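# Four arms unfold and latch a folding crate

## Task

A collapsed folding crate is lying flat on the floor. Erect it so that every one of its four side walls stands upright and every one of its four corner latches is engaged.

## Robot and tools

Robots and cameras. Four identical i2rt Big YAM arms, named arm1, arm2, arm3 and arm4. Each has six revolute joints, a two-finger gripper and a wrist camera (arm1_cam_wrist to arm4_cam_wrist). cam_high and cam_low are fixed in the room. All images are 672x504 pixels. Each hand reaches roughly 1.0 m from its joint1 axis.

Frame. There is one scene frame. Its origin is on the floor, +z is up, and distances are in metres. Each foot (base_link) points along its own +x. The feet are at: arm1 (-0.344, +0.564, 0.400) facing about -y; arm2 (-0.347, -0.575, 0.384) facing about +y; arm3 (+0.320, +0.573, 0.372) facing about -y; arm4 (+0.356, -0.566, 0.334) facing about +y. So arms 1 and 3 are on the +y side, arms 2 and 4 on the -y side, and arms 1 and 2 are at negative x. "hand" is the point between the finger pads, about 1 cm behind the tips. The fingers point along the hand's +z axis and open and close along its y axis. Orientations are quaternions written w, x, y, z.

move. Its arguments are arm1, arm2, arm3, arm4 and cameras. Each arm has its own object, and an arm you omit gets no new command. Every motion in one call starts at the same moment.
- "joints": absolute targets by name. joint1_rad runs -2.879 to 2.879 and turns the arm about its foot (positive is counter-clockwise seen from above; 0 points along the foot's facing). joint2_rad runs 0 to 3.141 (shoulder; 0 has the upper arm back and level, and positive lifts it and then swings it forward). joint3_rad runs 0 to 3.019 (elbow; 0 is folded, and positive opens it). joint4_rad runs -1.692 to 1.57 (hand pitch; positive tips the fingers up). joint5_rad runs -1.57 to 1.57 (sideways swing; positive is to the arm's right). joint6_rad runs -2.094 to 2.094 (roll; positive is clockwise seen from behind). gripper_m runs 0 to 0.093 and is the fingertip gap in metres. Joint angles are in radians.
- "target": one list of seven numbers [x, y, z, qw, qx, qy, qz]. It is an absolute hand pose in the scene frame, in metres, in the same form as the "hand" line. The hand travels in a straight line from its current hand_target toward this pose. If you send target, joints may contain only gripper_m.
- "speed": the top speed of that path, 0.002 to 0.5 m/s, default 0.25. Rotation is capped at twice this value in rad/s. speed is allowed only together with target.
Every hand path in one call ends at the same time, so the slowest hand sets the pace. A path lasts 0.5 to 10 s and is cut off at 10 s. A whole call lasts at most 15 s. Paths do not avoid objects or other arms. Hands lag, drift and can overshoot the speed, especially near full stretch. They often stop a centimetre or more from the target, and the printed hand position can be off at long reach. cameras: a list of names, or ["all"], or []. A call with no action returns the full state, all images and the scene number. Unknown keys make a call invalid. Out-of-range values get it refused, and then every later move, wait and finished_scene in the same reply is skipped.

Result lines. "move: arm1 done; arm2 time_out" gives each arm's worst outcome. joint_status and hand_status use these words. done means within tolerance (joint1 ±0.045, joint2 ±0.14, joint3 ±0.09, joint4 ±0.055, joint5 ±0.03, joint6 ±0.035, gripper ±0.003). off_target means the joint stopped short and may still push. time_out means the arm keeps a nearby target and keeps pushing; on_its_own lists the joints still moving. To relieve the push, send back the reported positions. not_followed, "joint command not followed" or "pose unreachable" mean a safety check held the arm back, and the arm may keep trying. limit_stop_at_motor_heat means the target has to be resent. In on_its_own, "held at" gives the commanded value, not the measured one. hand_target is the pose at the joint targets the drive is holding. An arm marked "as last shown" was not commanded, and its lines repeat what was printed earlier. Joint velocities are in rad/s (gripper in m/s); "within noise" means the arm is still. Joint torques are in N m, positive toward larger angles. They include gravity and offsets, and values 3 and 4 wrap around at ±28. The "pictures" line gives the order of the images, which can be slightly older than the state. MOTOR HOT appears at 85 °C. At 100 °C an OVER-TEMPERATURE FAULT makes the arm go limp for 30 to 60 s or more.

Gripper. On a rigid part held firmly, gripper_m reads up to 5 mm under the part's width, or on some units up to 2 mm over it. Fully shut on nothing, it reads 0 to 0.003. For a firm grip, command about 5 mm below the width where contact was first made. To release, command a gap well above the current reading. Each finger pushes with roughly 50 to 64 N.

wait: seconds from 0 to 10, plus cameras as in move. It sends no command and returns the state.
zoom_image: camera, and region [x0, y0, x1, y1] in pixels measured from the top-left corner, at most 504 by 504. It works only on a camera that appeared in the latest images.
read_manual: section "licences" returns licence text only.
finished_scene: scene (an integer). It ends the scene for good. The crate must stay set up with no robot holding it.

Things to avoid. Robots pressing hard on one another, which includes one gripper closing on another arm's fingers; the safety check can react too late. Hard impacts, objects dropping or falling far, releasing a part while it moves, and strong prolonged pushing. Holding a load for a long time, staying stretched out, or straining toward a pose the arm cannot reach heats the motors. The scene keeps running while the model thinks, and arms hold their last command during that time. Joints have play and the wrists are weak.

Each tool is called after "Call:" as a command line: name --argument value for each argument, lists and objects as JSON in quotes; but a table of rows of numbers goes row by row, as --pt "numbers of a row", without its own name.

## Session

Call:
move

Scene clock: 0.00 s.
Joint torques (N m): no reading
Motor temperatures (°C): arm1=[27 28 28 28 23 23 25] | arm2=[24 25 23 25 28 27 25] | arm3=[26 24 27 24 26 24 27] | arm4=[25 26 26 31 26 25 27]
Heat: arm1: hottest joint2_rad 28 °C; arm2: hottest joint5_rad 28 °C; arm3: hottest joint3_rad 27 °C; arm4: hottest joint4_rad 31 °C.
Joint velocities: within noise
arm1.joint_positions: joint1_rad=-0.585 joint2_rad=+0.467 joint3_rad=+1.640 joint4_rad=-1.554 joint5_rad=+0.191 joint6_rad=-0.040 gripper_m=+0.09396
arm1.joint_status: not commanded
arm1.hand: x=-0.4062 y=+0.4986 z=+1.0234 quat_wxyz=(-0.233, -0.706, -0.424, +0.517) (m; scene frame)
arm1.hand_target: x=-0.4048 y=+0.5020 z=+1.0297 quat_wxyz=(-0.238, -0.702, -0.420, +0.523) (m; scene frame)
arm1.hand_status: not commanded
arm2.joint_positions: joint1_rad=+0.742 joint2_rad=+0.378 joint3_rad=+1.702 joint4_rad=-1.262 joint5_rad=-0.142 joint6_rad=-0.320 gripper_m=+0.09396
arm2.joint_status: not commanded
arm2.hand: x=-0.3865 y=-0.5610 z=+1.1031 quat_wxyz=(-0.397, +0.664, -0.167, -0.611) (m; scene frame)
arm2.hand_target: x=-0.3859 y=-0.5619 z=+1.1085 quat_wxyz=(-0.399, +0.660, -0.165, -0.614) (m; scene frame)
arm2.hand_status: not commanded
arm3.joint_positions: joint1_rad=+0.368 joint2_rad=+0.508 joint3_rad=+1.375 joint4_rad=-1.360 joint5_rad=-0.070 joint6_rad=+0.635 gripper_m=+0.09396
arm3.joint_status: not commanded
arm3.hand: x=+0.3593 y=+0.3880 z=+0.9196 quat_wxyz=(-0.486, -0.725, -0.459, +0.167) (m; scene frame)
arm3.hand_target: x=+0.3588 y=+0.3913 z=+0.9281 quat_wxyz=(-0.494, -0.720, -0.456, +0.170) (m; scene frame)
arm3.hand_status: not commanded
arm4.joint_positions: joint1_rad=+0.790 joint2_rad=+0.548 joint3_rad=+1.366 joint4_rad=-1.267 joint5_rad=+0.241 joint6_rad=-0.097 gripper_m=+0.09396
arm4.joint_status: not commanded
arm4.hand: x=+0.1989 y=-0.4149 z=+0.8936 quat_wxyz=(-0.270, +0.802, -0.260, -0.465) (m; scene frame)
arm4.hand_target: x=+0.2019 y=-0.4169 z=+0.9028 quat_wxyz=(-0.272, +0.796, -0.260, -0.474) (m; scene frame)
arm4.hand_status: not commanded
pictures: arm1_cam_wrist, arm2_cam_wrist, arm3_cam_wrist, arm4_cam_wrist, cam_high, cam_low

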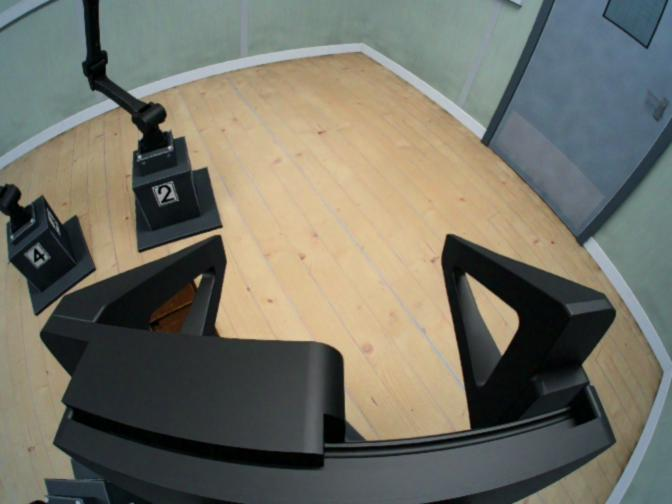

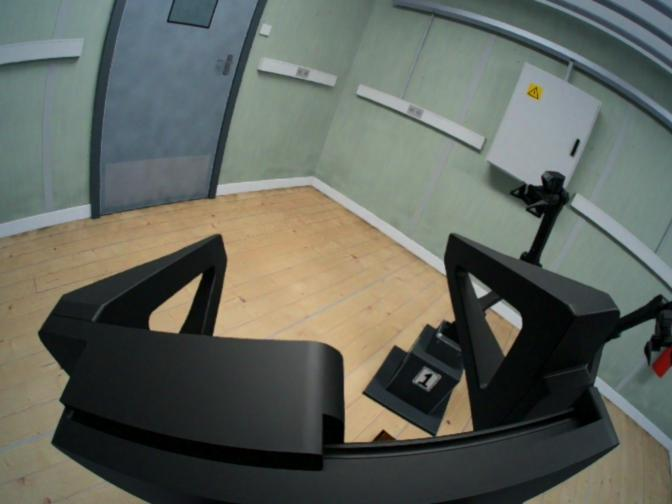

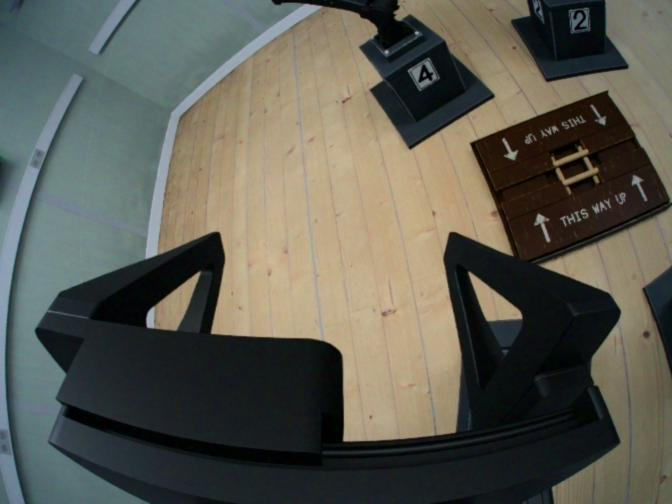

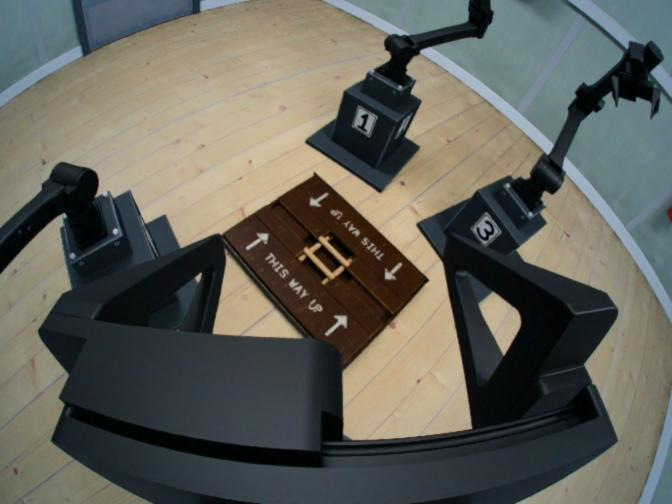

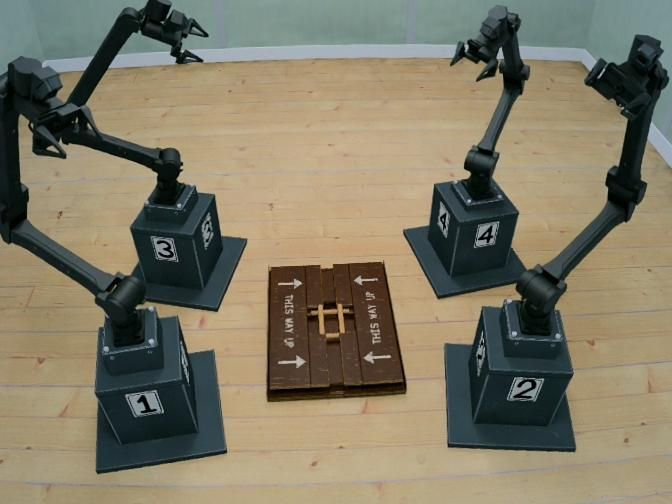

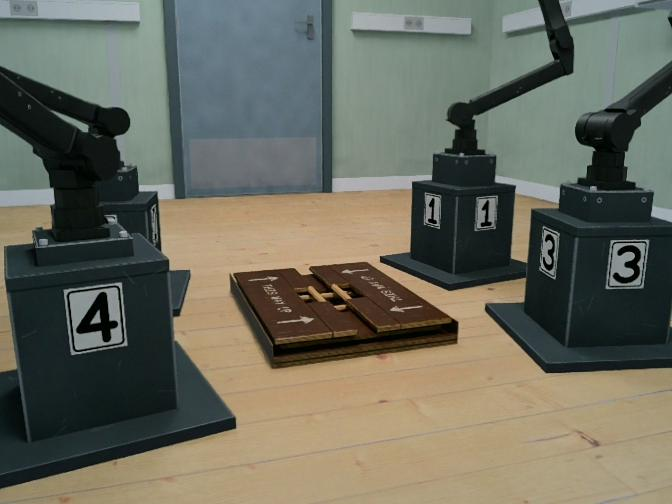

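Call:
zoom_image --camera "cam_high" --region '[240, 240, 440, 420]'

Call:
zoom_image --camera "cam_low" --region '[210, 250, 480, 380]'

Call:
zoom_image --camera "arm4_cam_wrist" --region '[200, 160, 450, 380]'

Call:
zoom_image --camera "arm3_cam_wrist" --region '[450, 80, 672, 280]'

Scaled by 2.520 from the camera's 672x504 image, which has a finer 960x720 frame.

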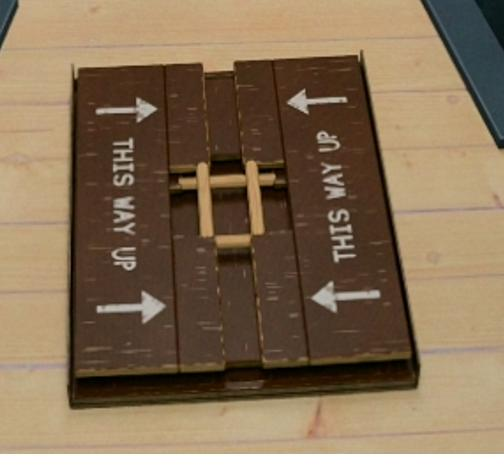

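Scaled by 1.867 from the camera's 672x504 image, which has a finer 960x720 frame.

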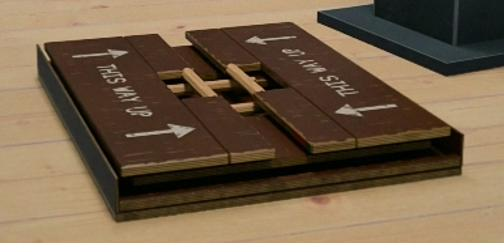

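Scaled by 2.016 from the camera's 672x504 image, which has a finer 960x720 frame.

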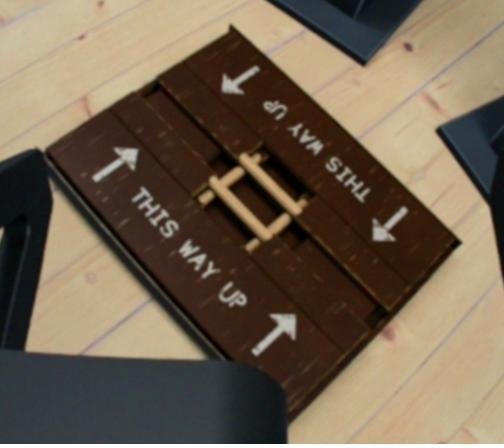

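Scaled by 2.270 from the camera's 672x504 image, which has a finer 960x720 frame.

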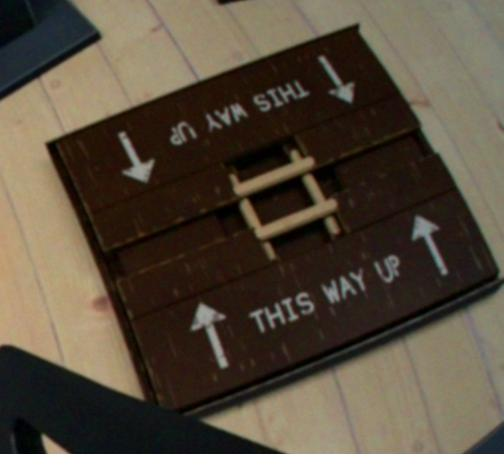

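Call:
move --arm1 '{"joints":{"joint1_rad":0.487,"joint2_rad":1.724,"joint3_rad":1.025,"joint4_rad":-0.872,"joint5_rad":0,"joint6_rad":-0.9}}' --arm2 '{"joints":{"joint1_rad":0.173,"joint2_rad":1.552,"joint3_rad":0.852,"joint4_rad":-0.871,"joint5_rad":0,"joint6_rad":0}}' --arm3 '{"joints":{"joint1_rad":0.03,"joint2_rad":1.541,"joint3_rad":0.878,"joint4_rad":-0.908,"joint5_rad":0,"joint6_rad":-0.185}}' --arm4 '{"joints":{"joint1_rad":0.681,"joint2_rad":1.873,"joint3_rad":1.448,"joint4_rad":-1.146,"joint5_rad":0,"joint6_rad":-0.68}}' --cameras '["all"]'

Scene clock: 26.70 s.
Joint torques (N m): arm1=[0.44 -16.38 6.71 0.92 0.08 -0.03] | arm2=[0.21 -11.69 6.38 0.44 0.03 0.07] | arm3=[-1.32 -9.82 5.19 0.91 0.16 -0.03] | arm4=[1.14 -16.97 10.03 -0.02 -0.21 -0.11]
Motor temperatures (°C): arm1=[27 28 29 28 23 23 25] | arm2=[24 26 24 25 28 27 25] | arm3=[26 24 28 24 26 23 27] | arm4=[25 26 29 31 26 25 27]
Heat: arm1: hottest joint3_rad 29 °C; arm2: hottest joint5_rad 28 °C; arm3: hottest joint3_rad 28 °C; arm4: hottest joint4_rad 31 °C.
move: arm1 done; arm2 done; arm3 done; arm4 done
Joint velocities: within noise
arm1.joint_positions: joint1_rad=+0.494 joint2_rad=+1.731 joint3_rad=+1.019 joint4_rad=-0.882 joint5_rad=+0.007 joint6_rad=-0.885 gripper_m=+0.09400
arm1.joint_status: all done
arm1.hand: x=-0.0737 y=+0.2268 z=+0.3964 quat_wxyz=(+0.013, -0.003, -1.000, -0.004) (m; scene frame)
arm1.hand_target: x=-0.0696 y=+0.2235 z=+0.3962 quat_wxyz=(+0.009, +0.005, -1.000, +0.000) (m; scene frame)
arm1.hand_status: not commanded
arm2.joint_positions: joint1_rad=+0.179 joint2_rad=+1.558 joint3_rad=+0.840 joint4_rad=-0.875 joint5_rad=+0.007 joint6_rad=-0.001 gripper_m=+0.09396
arm2.joint_status: all done
arm2.hand: x=-0.3608 y=-0.2084 z=+0.3952 quat_wxyz=(+0.005, +0.722, -0.691, +0.010) (m; scene frame)
arm2.hand_target: x=-0.3618 y=-0.2023 z=+0.3963 quat_wxyz=(+0.001, +0.720, -0.694, +0.007) (m; scene frame)
arm2.hand_status: not commanded
arm3.joint_positions: joint1_rad=+0.029 joint2_rad=+1.535 joint3_rad=+0.883 joint4_rad=-0.920 joint5_rad=-0.001 joint6_rad=-0.174 gripper_m=+0.09397
arm3.joint_status: all done
arm3.hand: x=+0.2498 y=+0.2007 z=+0.4030 quat_wxyz=(-0.001, -0.712, -0.703, -0.002) (m; scene frame)
arm3.hand_target: x=+0.2467 y=+0.2030 z=+0.3948 quat_wxyz=(+0.003, -0.711, -0.703, -0.006) (m; scene frame)
arm3.hand_status: not commanded
arm4.joint_positions: joint1_rad=+0.679 joint2_rad=+1.869 joint3_rad=+1.437 joint4_rad=-1.147 joint5_rad=+0.011 joint6_rad=-0.659 gripper_m=+0.09397
arm4.joint_status: all done
arm4.hand: x=-0.0630 y=-0.2212 z=+0.3991 quat_wxyz=(-0.002, +1.000, -0.013, +0.007) (m; scene frame)
arm4.hand_target: x=-0.0634 y=-0.2157 z=+0.3943 quat_wxyz=(+0.000, +1.000, -0.008, +0.007) (m; scene frame)
arm4.hand_status: not commanded
pictures: arm1_cam_wrist, arm2_cam_wrist, arm3_cam_wrist, arm4_cam_wrist, cam_high, cam_low

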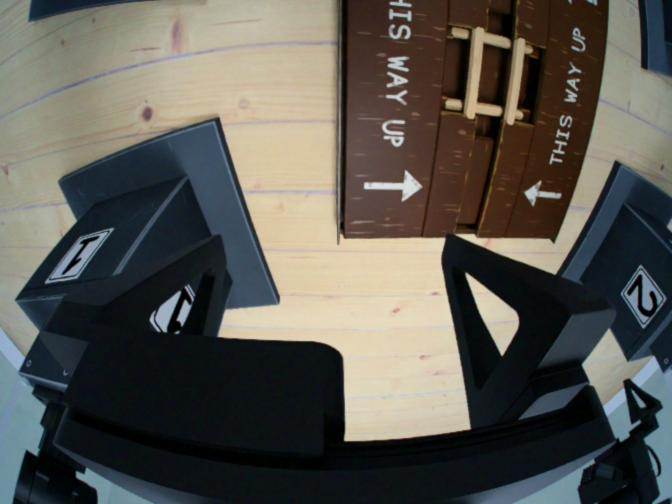

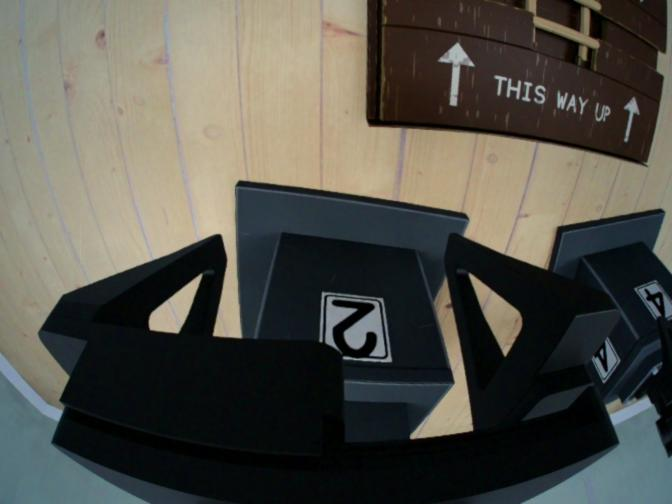

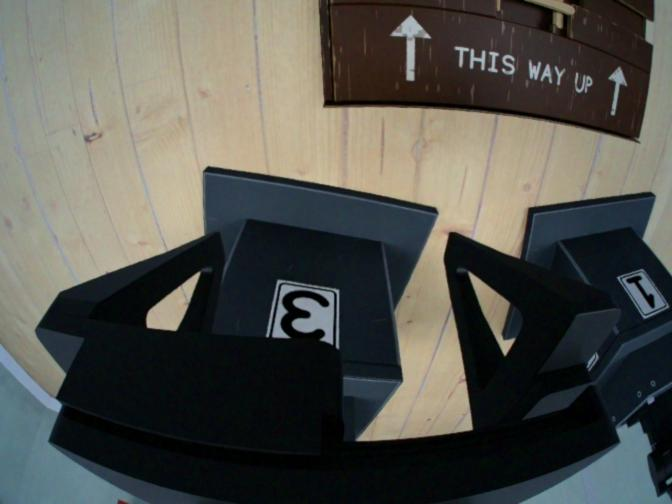

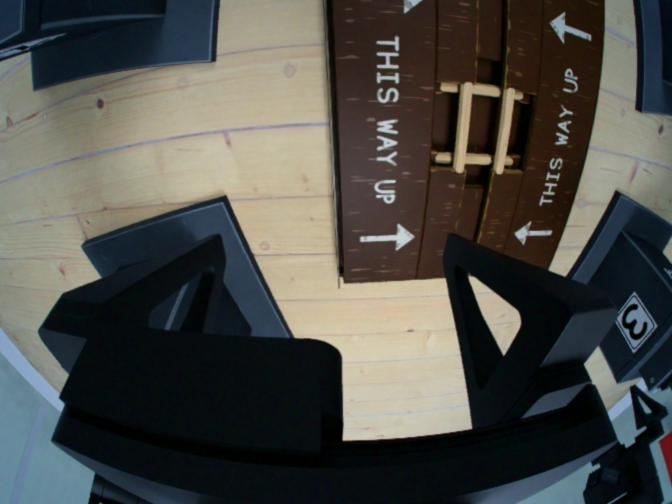

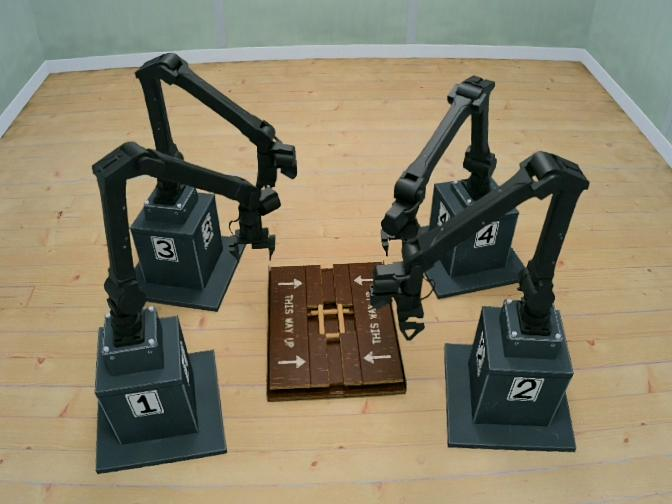

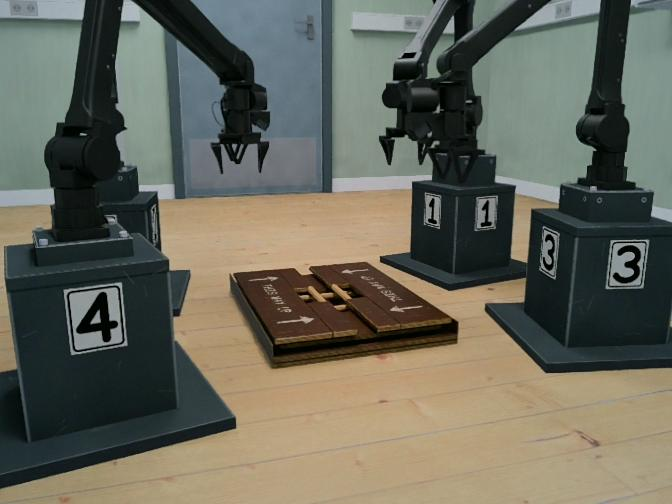

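Call:
move --arm1 '{"target":[-0.025,0.0385,0.13,0,0,1,0],"speed":0.2,"joints":{"gripper_m":0.045}}' --cameras '["arm1_cam_wrist","cam_high","cam_low","arm4_cam_wrist"]'

Call:
zoom_image --camera "cam_low" --region '[250, 220, 450, 370]'

Call:
zoom_image --camera "arm1_cam_wrist" --region '[180, 0, 500, 280]'

Scene clock: 45.00 s.
Joint torques (N m): arm1=[-1.38 -23.88 7.39 0.2 -0.01 -0.02] | arm2=[0.09 -11.69 6.38 0.44 0.03 0.06] | arm3=[-1.14 -9.35 5.26 1.02 0.15 -0.07] | arm4=[1.08 -16.67 10.03 0.01 -0.21 -0.11]
Motor temperatures (°C): arm1=[27 28 30 28 23 23 25] | arm2=[24 26 25 25 28 26 25] | arm3=[26 24 29 24 26 23 27] | arm4=[25 27 29 31 26 25 27]
Heat: arm1: hottest joint3_rad 30 °C; arm2: hottest joint5_rad 28 °C; arm3: hottest joint3_rad 29 °C; arm4: hottest joint4_rad 31 °C.
move: arm1 off_target
Joint velocities: within noise
arm1.joint_positions: joint1_rad=+0.372 joint2_rad=+2.559 joint3_rad=+1.629 joint4_rad=-0.657 joint5_rad=-0.007 joint6_rad=-0.998 gripper_m=+0.04506
arm1.joint_status: all done
arm1.hand: x=-0.0282 y=+0.0538 z=+0.1291 quat_wxyz=(+0.004, -0.008, -1.000, -0.006) (m; scene frame)
arm1.hand_target: x=-0.0258 y=+0.0404 z=+0.1295 quat_wxyz=(-0.001, -0.005, -1.000, +0.000) (m; scene frame)
arm1.hand_status: off_target (0.016 m and 1.2 deg from the pose sent, 0.330 m and 1.6 deg at the start)
arm2, arm3, arm4: as last shown
pictures: arm1_cam_wrist, arm4_cam_wrist, cam_high, cam_low

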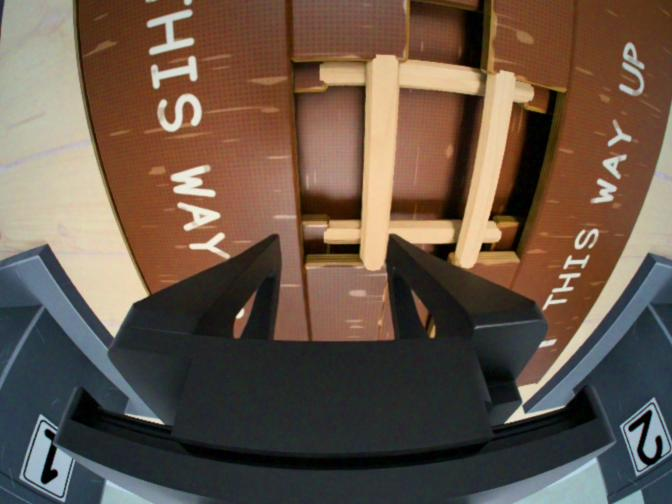

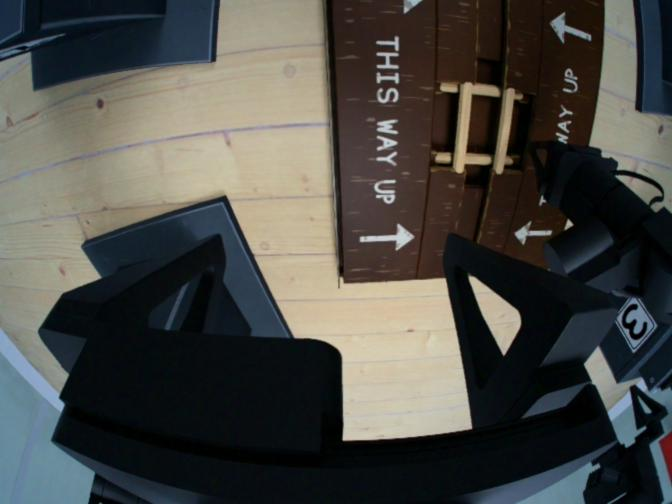

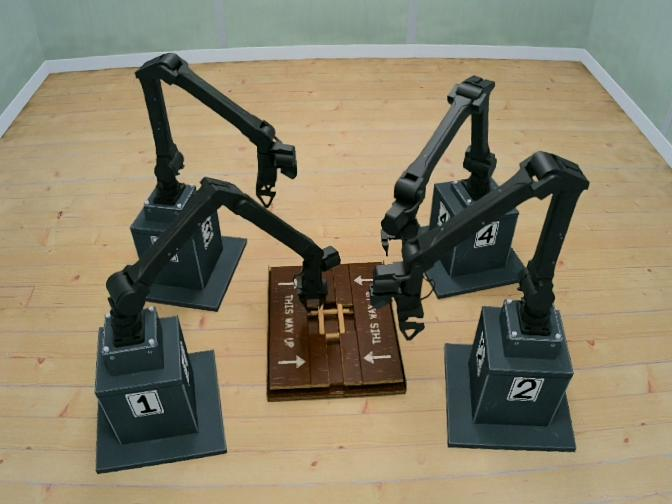

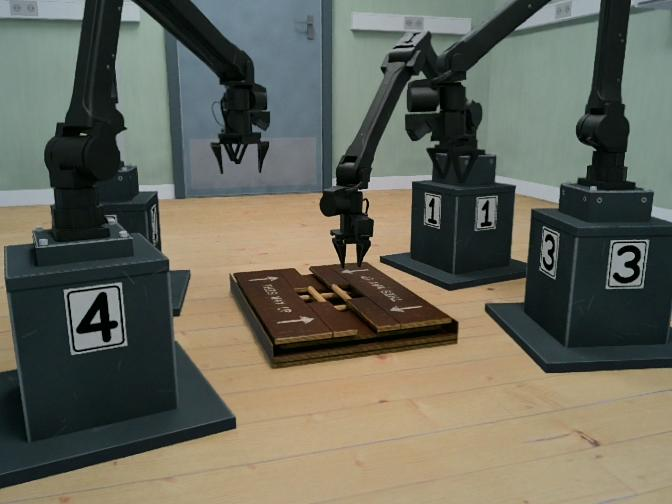

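Scaled by 2.520 from the camera's 672x504 image, which has a finer 960x720 frame.

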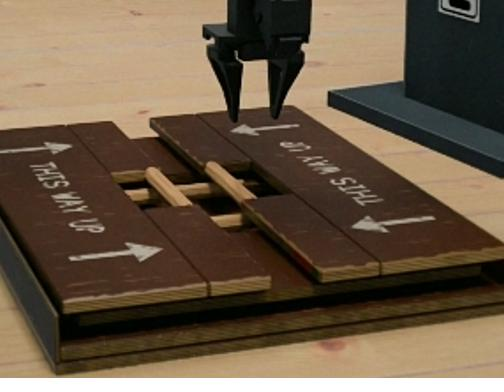

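Scaled by 1.575 from the camera's 672x504 image, which has a finer 960x720 frame.

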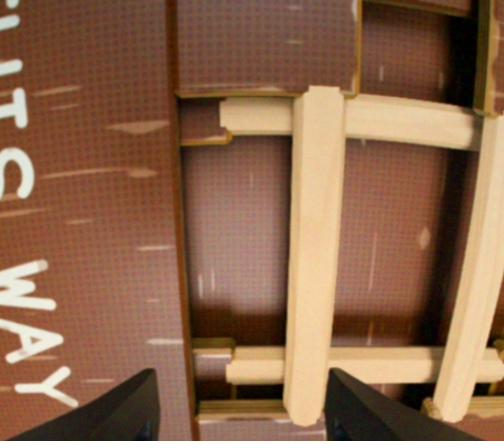

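Call:
move --arm1 '{"target":[-0.023,0.016,0.10,0,0,1,0],"speed":0.1}' --cameras '["arm1_cam_wrist","cam_low"]'

Call:
zoom_image --camera "cam_low" --region '[280, 220, 400, 340]'

Scene clock: 50.07 s.
Joint torques (N m): arm1=[-1.38 -24.82 8.01 0.18 -0.02 -0.06] | arm2=[0.15 -11.69 6.38 0.43 0.03 0.07] | arm3=[-1.14 -9.47 5.29 0.98 0.14 -0.05] | arm4=[1.14 -16.67 10.03 -0.01 -0.21 -0.11]
Motor temperatures (°C): arm1=[27 29 30 28 23 23 25] | arm2=[24 26 25 25 28 26 25] | arm3=[26 24 29 24 26 23 27] | arm4=[25 27 29 31 26 25 27]
Heat: arm1: hottest joint3_rad 30 °C; arm2: hottest joint5_rad 28 °C; arm3: hottest joint3_rad 29 °C; arm4: hottest joint4_rad 31 °C.
move: arm1 off_target
Joint velocities: within noise
arm1.joint_positions: joint1_rad=+0.358 joint2_rad=+2.660 joint3_rad=+1.758 joint4_rad=-0.686 joint5_rad=-0.009 joint6_rad=-1.023 gripper_m=+0.04506
arm1.joint_status: not commanded
arm1.hand: x=-0.0241 y=+0.0311 z=+0.0991 quat_wxyz=(+0.004, -0.003, -1.000, -0.007) (m; scene frame)
arm1.hand_target: x=-0.0223 y=+0.0179 z=+0.0990 quat_wxyz=(+0.000, +0.000, -1.000, -0.001) (m; scene frame)
arm1.hand_status: off_target (0.015 m and 0.9 deg from the pose sent, 0.048 m and 1.2 deg at the start)
arm2, arm3, arm4: as last shown
pictures: arm1_cam_wrist, cam_low

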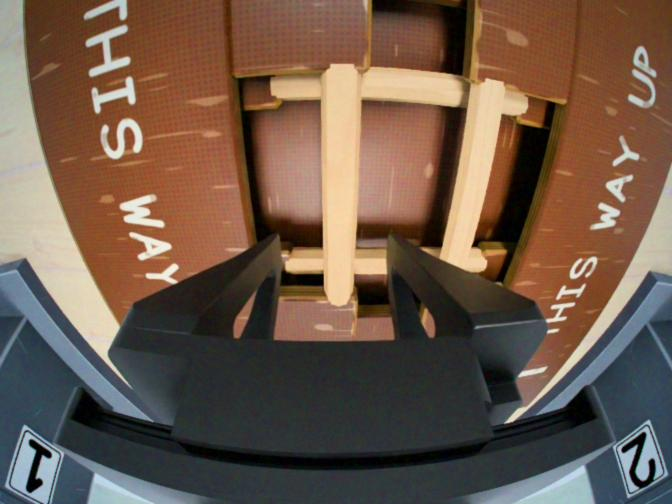

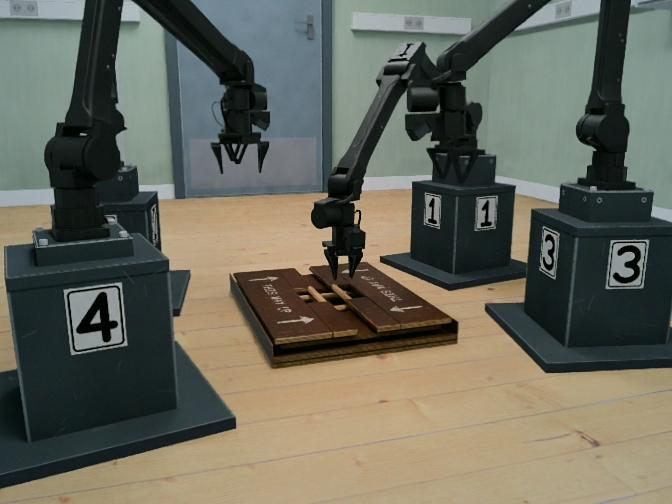

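Scaled by 4.200 from the camera's 672x504 image, which has a finer 960x720 frame.

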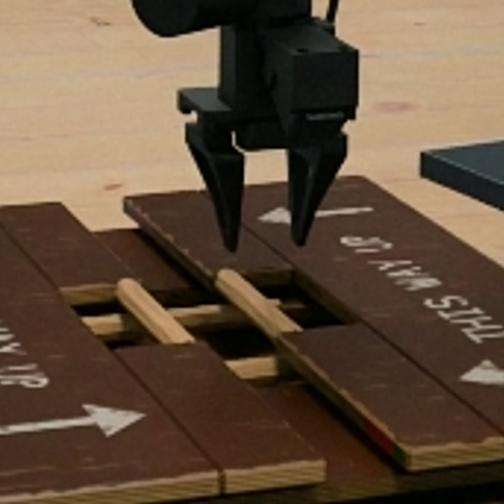

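Call:
move --arm1 '{"target":[-0.025,0.013,0.048,0,0,1,0],"speed":0.08}' --cameras '["arm1_cam_wrist","cam_low"]'

Call:
zoom_image --camera "cam_low" --region '[280, 220, 400, 340]'

Scene clock: 53.37 s.
Joint torques (N m): arm1=[-0.85 -25.47 7.71 0.9 0.1 -0.03] | arm2=[0.15 -11.69 6.35 0.44 0.03 0.07] | arm3=[-1.08 -10.23 5.44 1.03 0.15 -0.05] | arm4=[1.08 -16.62 10.04 -0.01 -0.21 -0.11]
Motor temperatures (°C): arm1=[27 29 31 28 23 23 25] | arm2=[24 26 25 25 28 26 25] | arm3=[26 24 29 24 26 23 27] | arm4=[25 27 29 31 26 25 27]
Heat: arm1: hottest joint3_rad 31 °C; arm2: hottest joint5_rad 28 °C; arm3: hottest joint3_rad 29 °C; arm4: hottest joint4_rad 31 °C.
move: arm1 off_target
Joint velocities: within noise
arm1.joint_positions: joint1_rad=+0.353 joint2_rad=+2.777 joint3_rad=+1.847 joint4_rad=-0.673 joint5_rad=-0.009 joint6_rad=-1.029 gripper_m=+0.04506
arm1.joint_status: not commanded
arm1.hand: x=-0.0275 y=+0.0304 z=+0.0493 quat_wxyz=(+0.007, -0.002, -1.000, -0.013) (m; scene frame)
arm1.hand_target: x=-0.0251 y=+0.0138 z=+0.0490 quat_wxyz=(+0.000, +0.001, -1.000, +0.000) (m; scene frame)
arm1.hand_status: off_target (0.018 m and 1.8 deg from the pose sent, 0.054 m and 0.9 deg at the start)
arm2, arm3, arm4: as last shown
pictures: arm1_cam_wrist, cam_low

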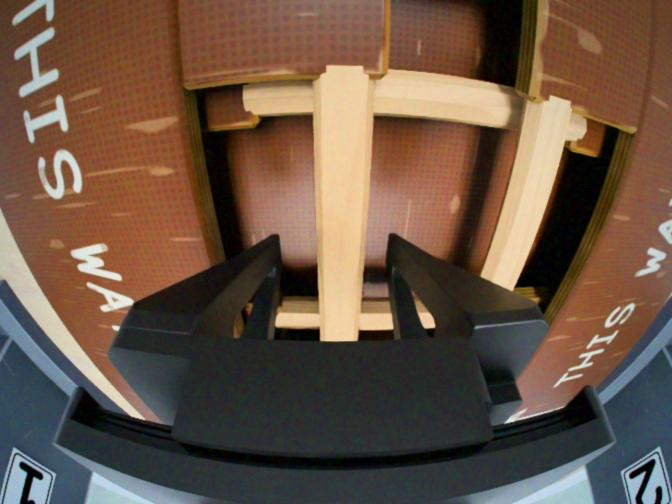

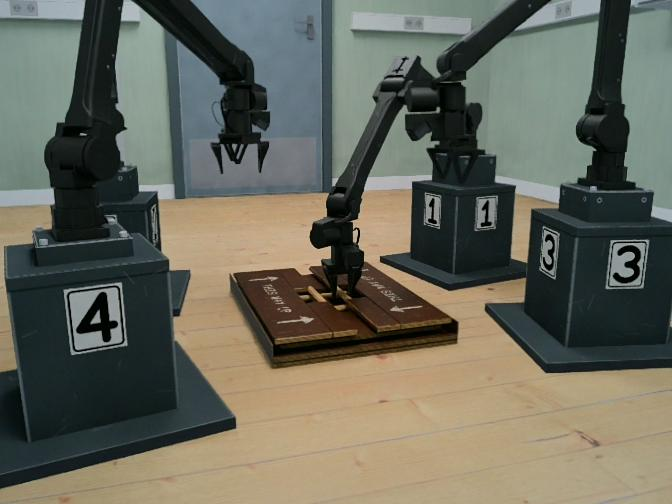

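Scaled by 4.200 from the camera's 672x504 image, which has a finer 960x720 frame.

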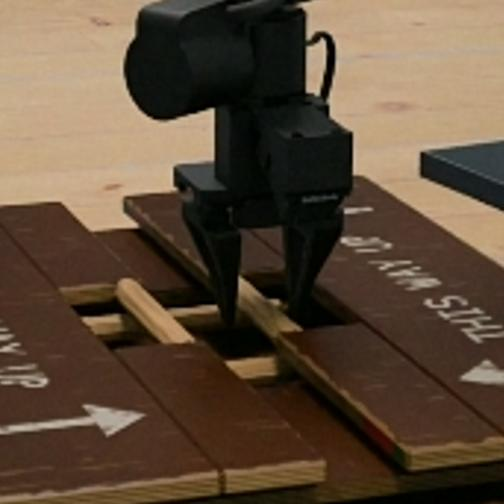

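Call:
move --arm1 '{"joints":{"gripper_m":0.013}}' --cameras '["arm1_cam_wrist"]'

Scene clock: 55.17 s.
Joint torques (N m): arm1=[-1.38 -24.82 7.36 0.61 0.06 -0.02] | arm2=[0.15 -11.63 6.38 0.44 0.03 0.07] | arm3=[-1.55 -9.58 5.23 0.96 0.14 -0.05] | arm4=[1.14 -16.67 10.03 0.01 -0.2 -0.11]
Motor temperatures (°C): arm1=[27 29 31 28 23 23 25] | arm2=[24 26 25 25 28 26 25] | arm3=[26 24 29 24 26 23 27] | arm4=[25 28 29 31 26 25 27]
Heat: arm1: hottest joint3_rad 31 °C; arm2: hottest joint5_rad 28 °C; arm3: hottest joint3_rad 29 °C; arm4: hottest joint4_rad 31 °C.
move: arm1 off_target
Joint velocities: within noise
arm1.joint_positions: joint1_rad=+0.352 joint2_rad=+2.777 joint3_rad=+1.850 joint4_rad=-0.667 joint5_rad=-0.007 joint6_rad=-1.029 gripper_m=+0.01739
arm1.joint_status: gripper_m off_target (ended at +0.01741, target +0.01300)
arm1.hand: x=-0.0269 y=+0.0270 z=+0.0499 quat_wxyz=(+0.006, -0.003, -1.000, -0.009) (m; scene frame)
arm1.hand_target: x=-0.0248 y=+0.0131 z=+0.0494 quat_wxyz=(+0.000, +0.000, -1.000, +0.001) (m; scene frame)
arm1.hand_status: not commanded
arm2, arm3, arm4: as last shown
pictures: arm1_cam_wrist

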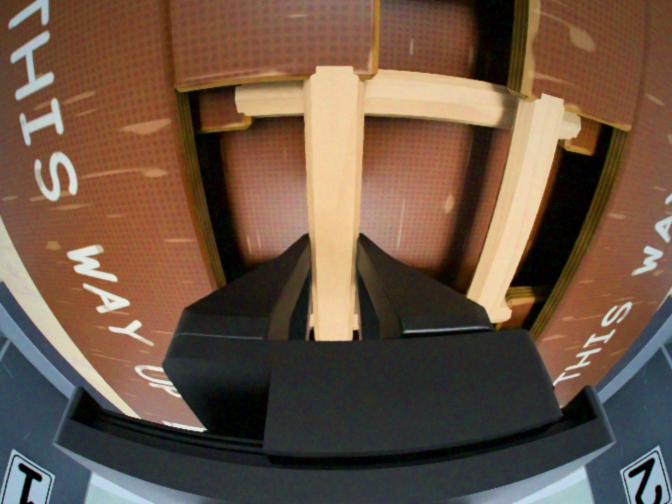

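Call:
move --arm1 '{"target":[-0.025,0.018,0.10,0,0,1,0],"speed":0.06,"joints":{"gripper_m":0.0145}}' --cameras '["arm1_cam_wrist","cam_low"]'

Call:
zoom_image --camera "cam_low" --region '[210, 220, 480, 380]'

Scene clock: 58.50 s.
Joint torques (N m): arm1=[-0.62 -31.44 4.01 -0.69 -0.09 -0.01] | arm2=[0.09 -11.69 6.38 0.44 0.03 0.07] | arm3=[-1.49 -9.93 5.24 0.83 0.17 -0.05] | arm4=[1.14 -16.67 10.04 -0.01 -0.21 -0.11]
Motor temperatures (°C): arm1=[27 30 31 28 23 23 25] | arm2=[24 26 25 25 28 26 25] | arm3=[26 24 29 24 26 23 27] | arm4=[25 28 29 31 26 25 27]
Heat: arm1: hottest joint3_rad 31 °C; arm2: hottest joint5_rad 28 °C; arm3: hottest joint3_rad 29 °C; arm4: hottest joint4_rad 31 °C.
move: arm1 off_target
Joint velocities: within noise
arm1.joint_positions: joint1_rad=+0.352 joint2_rad=+2.729 joint3_rad=+1.802 joint4_rad=-0.655 joint5_rad=-0.004 joint6_rad=-1.029 gripper_m=+0.01732
arm1.joint_status: all done
arm1.hand: x=-0.0276 y=+0.0275 z=+0.0678 quat_wxyz=(+0.004, -0.003, -1.000, -0.003) (m; scene frame)
arm1.hand_target: x=-0.0242 y=+0.0166 z=+0.0976 quat_wxyz=(-0.001, +0.000, -1.000, +0.003) (m; scene frame)
arm1.hand_status: off_target (0.034 m and 0.6 deg from the pose sent, 0.051 m and 1.3 deg at the start)
arm2, arm3, arm4: as last shown
pictures: arm1_cam_wrist, cam_low

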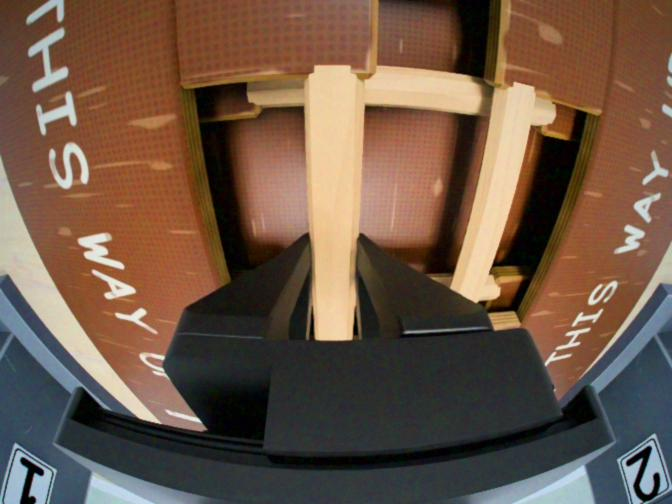

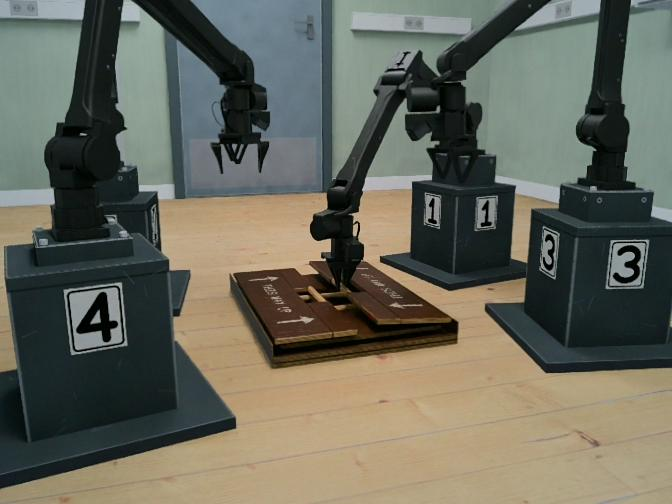

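Scaled by 1.867 from the camera's 672x504 image, which has a finer 960x720 frame.

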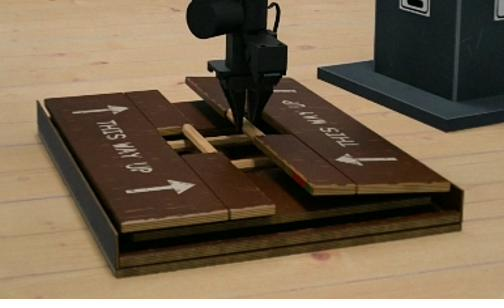

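Call:
move --arm1 '{"target":[-0.025,0.03,0.145,0,0,1,0],"speed":0.06}'

Call:
move --arm1 '{"target":[-0.025,0.065,0.19,0,0,1,0],"speed":0.06}' --cameras '["arm1_cam_wrist","cam_low"]'

Call:
zoom_image --camera "cam_low" --region '[210, 200, 480, 380]'

Scene clock: 61.47 s.
Joint torques (N m): arm1=[-0.38 -30.92 4.49 -1.25 0.02 0.06] | arm2=[0.15 -11.63 6.37 0.44 0.03 0.07] | arm3=[-1.32 -9.93 5.38 0.95 0.19 -0.01] | arm4=[1.08 -16.67 10.04 0.01 -0.21 -0.11]
Motor temperatures (°C): arm1=[27 30 31 28 23 23 25] | arm2=[24 26 25 25 28 26 25] | arm3=[26 24 29 24 26 23 27] | arm4=[25 28 29 31 26 25 27]
Heat: arm1: hottest joint3_rad 31 °C; arm2: hottest joint5_rad 28 °C; arm3: hottest joint3_rad 29 °C; arm4: hottest joint4_rad 31 °C.
move: arm1 off_target
Joint velocities: within noise
arm1.joint_positions: joint1_rad=+0.356 joint2_rad=+2.611 joint3_rad=+1.704 joint4_rad=-0.670 joint5_rad=-0.007 joint6_rad=-1.029 gripper_m=+0.01672
arm1.joint_status: not commanded
arm1.hand: x=-0.0275 y=+0.0346 z=+0.1158 quat_wxyz=(+0.001, +0.000, -1.000, -0.002) (m; scene frame)
arm1.hand_target: x=-0.0243 y=+0.0287 z=+0.1443 quat_wxyz=(-0.001, +0.000, -1.000, +0.001) (m; scene frame)
arm1.hand_status: off_target (0.030 m and 0.3 deg from the pose sent, 0.077 m and 0.6 deg at the start)
arm2, arm3, arm4: as last shown
pictures: none

Scene clock: 63.00 s.
Joint torques (N m): arm1=[0.32 -28.92 3.62 -1.07 -0.2 0.16] | arm2=[0.15 -11.75 6.38 0.44 0.03 0.07] | arm3=[-1.03 -9.88 5.37 0.9 0.17 -0.06] | arm4=[1.14 -16.62 10.03 0.01 -0.21 -0.11]
Motor temperatures (°C): arm1=[27 30 31 28 23 23 25] | arm2=[24 26 25 25 28 26 25] | arm3=[26 24 29 24 26 23 27] | arm4=[25 28 29 31 26 25 27]
Heat: arm1: hottest joint3_rad 31 °C; arm2: hottest joint5_rad 28 °C; arm3: hottest joint3_rad 29 °C; arm4: hottest joint4_rad 31 °C.
move: arm1 off_target
Joint velocities: within noise
arm1.joint_positions: joint1_rad=+0.378 joint2_rad=+2.465 joint3_rad=+1.555 joint4_rad=-0.655 joint5_rad=-0.001 joint6_rad=-1.011 gripper_m=+0.01665
arm1.joint_status: not commanded
arm1.hand: x=-0.0281 y=+0.0591 z=+0.1660 quat_wxyz=(+0.001, +0.001, -1.000, +0.005) (m; scene frame)
arm1.hand_target: x=-0.0250 y=+0.0642 z=+0.1890 quat_wxyz=(+0.000, +0.000, -1.000, +0.000) (m; scene frame)
arm1.hand_status: off_target (0.025 m and 0.6 deg from the pose sent, 0.080 m and 0.3 deg at the start)
arm2, arm3, arm4: as last shown
pictures: arm1_cam_wrist, cam_low

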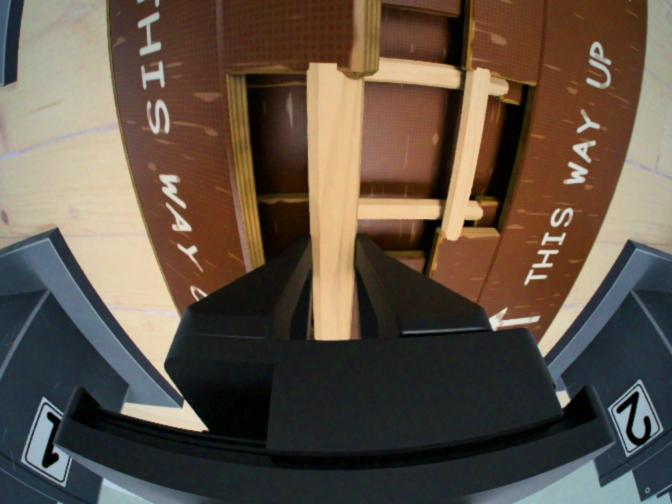

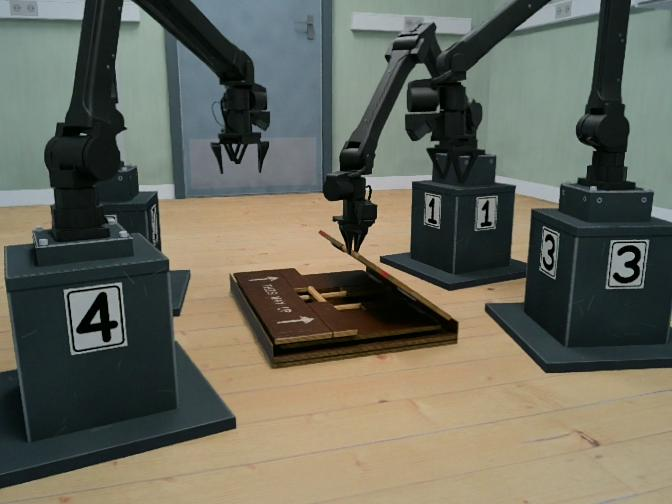

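Scaled by 1.867 from the camera's 672x504 image, which has a finer 960x720 frame.

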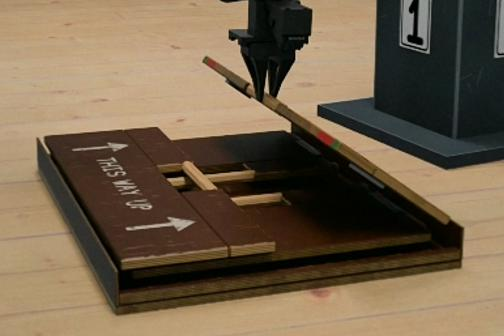

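Call:
move --arm1 '{"target":[-0.025,0.125,0.238,0,0,1,0],"speed":0.08}'

Call:
move --arm1 '{"target":[-0.025,0.175,0.252,0,0,1,0],"speed":0.08}' --cameras '["arm1_cam_wrist","cam_low","cam_high"]'

Call:
zoom_image --camera "cam_low" --region '[210, 200, 480, 380]'

Call:
zoom_image --camera "cam_high" --region '[220, 220, 440, 420]'

Scene clock: 66.73 s.
Joint torques (N m): arm1=[0.73 -25.47 3.88 -0.58 -0.19 0.19] | arm2=[0.15 -11.75 6.38 0.43 0.03 0.07] | arm3=[-1.49 -9.93 5.24 0.81 0.16 -0.09] | arm4=[1.14 -16.67 10.04 -0.01 -0.21 -0.11]
Motor temperatures (°C): arm1=[27 31 30 28 23 23 25] | arm2=[24 26 25 25 28 26 25] | arm3=[26 24 29 24 26 23 27] | arm4=[25 28 29 31 26 25 27]
Heat: arm1: hottest joint2_rad 31 °C; arm2: hottest joint5_rad 28 °C; arm3: hottest joint3_rad 29 °C; arm4: hottest joint4_rad 31 °C.
move: arm1 off_target
Joint velocities: within noise
arm1.joint_positions: joint1_rad=+0.430 joint2_rad=+2.271 joint3_rad=+1.342 joint4_rad=-0.637 joint5_rad=-0.001 joint6_rad=-0.957 gripper_m=+0.01619
arm1.joint_status: not commanded
arm1.hand: x=-0.0293 y=+0.1155 z=+0.2234 quat_wxyz=(+0.001, +0.000, -1.000, +0.005) (m; scene frame)
arm1.hand_target: x=-0.0260 y=+0.1241 z=+0.2376 quat_wxyz=(+0.001, -0.001, -1.000, +0.000) (m; scene frame)
arm1.hand_status: off_target (0.018 m and 0.6 deg from the pose sent, 0.098 m and 0.6 deg at the start)
arm2.joint_positions: joint1_rad=+0.179 joint2_rad=+1.558 joint3_rad=+0.840 joint4_rad=-0.875 joint5_rad=+0.007 joint6_rad=-0.001 gripper_m=+0.09396
arm2.joint_status: not commanded
arm2.hand: x=-0.3608 y=-0.2084 z=+0.3952 quat_wxyz=(+0.005, +0.722, -0.691, +0.010) (m; scene frame)
arm2.hand_target: x=-0.3618 y=-0.2023 z=+0.3963 quat_wxyz=(+0.001, +0.720, -0.694, +0.007) (m; scene frame)
arm2.hand_status: not commanded
arm3.joint_positions: joint1_rad=+0.029 joint2_rad=+1.535 joint3_rad=+0.883 joint4_rad=-0.920 joint5_rad=-0.001 joint6_rad=-0.174 gripper_m=+0.09397
arm3.joint_status: not commanded
arm3.hand: x=+0.2498 y=+0.2007 z=+0.4030 quat_wxyz=(-0.001, -0.712, -0.703, -0.002) (m; scene frame)
arm3.hand_target: x=+0.2467 y=+0.2030 z=+0.3948 quat_wxyz=(+0.003, -0.711, -0.703, -0.006) (m; scene frame)
arm3.hand_status: not commanded
arm4.joint_positions: joint1_rad=+0.679 joint2_rad=+1.869 joint3_rad=+1.437 joint4_rad=-1.147 joint5_rad=+0.011 joint6_rad=-0.659 gripper_m=+0.09397
arm4.joint_status: not commanded
arm4.hand: x=-0.0630 y=-0.2212 z=+0.3991 quat_wxyz=(-0.002, +1.000, -0.013, +0.007) (m; scene frame)
arm4.hand_target: x=-0.0634 y=-0.2157 z=+0.3943 quat_wxyz=(+0.000, +1.000, -0.008, +0.007) (m; scene frame)
arm4.hand_status: not commanded
pictures: none

Scene clock: 68.07 s.
Joint torques (N m): arm1=[0.73 -23.18 3.17 -0.31 -0.35 0.18] | arm2=[0.09 -11.69 6.38 0.44 0.03 0.07] | arm3=[-1.49 -9.82 5.38 0.81 0.16 -0.07] | arm4=[1.14 -16.67 10.04 -0.01 -0.21 -0.11]
Motor temperatures (°C): arm1=[27 31 30 28 23 23 25] | arm2=[24 26 25 25 28 26 25] | arm3=[26 24 29 24 26 23 27] | arm4=[25 28 29 31 26 25 27]
Heat: arm1: hottest joint2_rad 31 °C; arm2: hottest joint5_rad 28 °C; arm3: hottest joint3_rad 29 °C; arm4: hottest joint4_rad 31 °C.
move: arm1 off_target
Joint velocities: within noise
arm1.joint_positions: joint1_rad=+0.478 joint2_rad=+2.171 joint3_rad=+1.207 joint4_rad=-0.589 joint5_rad=+0.004 joint6_rad=-0.911 gripper_m=+0.01557
arm1.joint_status: not commanded
arm1.hand: x=-0.0297 y=+0.1574 z=+0.2435 quat_wxyz=(-0.001, +0.001, -1.000, +0.011) (m; scene frame)
arm1.hand_target: x=-0.0288 y=+0.1711 z=+0.2521 quat_wxyz=(+0.000, +0.001, -1.000, +0.001) (m; scene frame)
arm1.hand_status: off_target (0.020 m and 1.3 deg from the pose sent, 0.066 m and 0.6 deg at the start)
arm2, arm3, arm4: as last shown
pictures: arm1_cam_wrist, cam_high, cam_low

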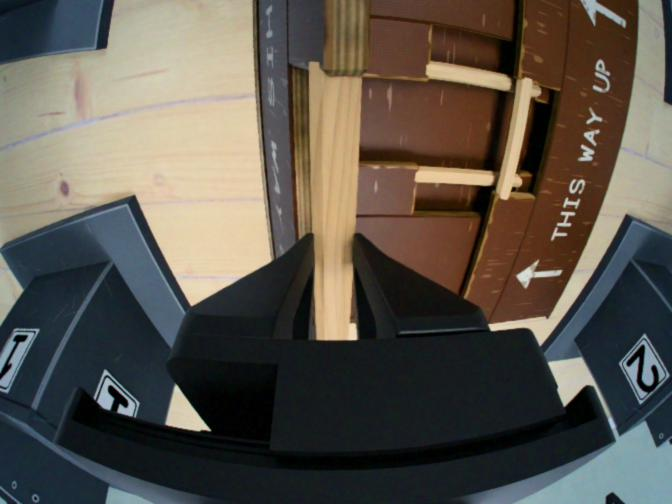

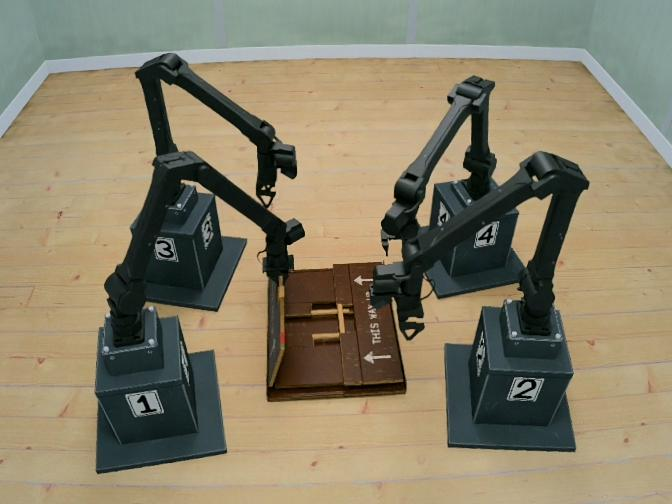

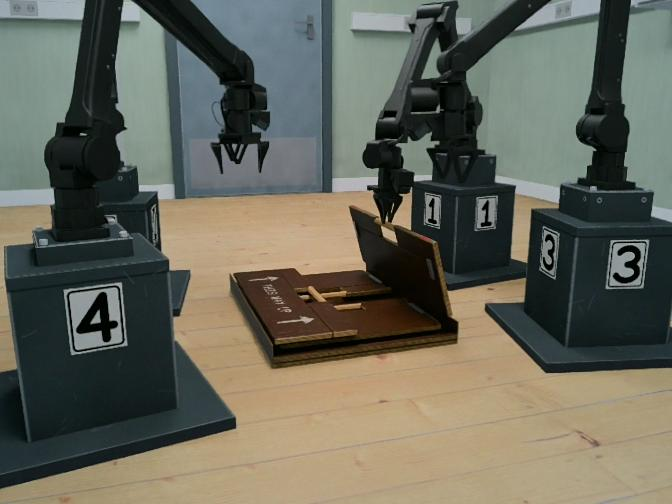

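Scaled by 1.867 from the camera's 672x504 image, which has a finer 960x720 frame.

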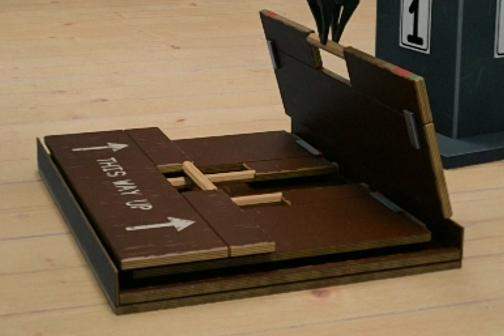

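Scaled by 2.291 from the camera's 672x504 image, which has a finer 960x720 frame.

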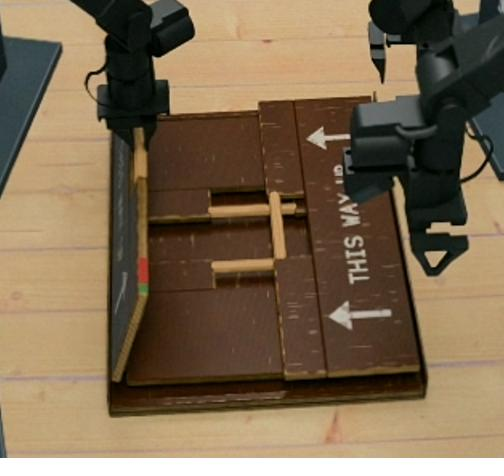

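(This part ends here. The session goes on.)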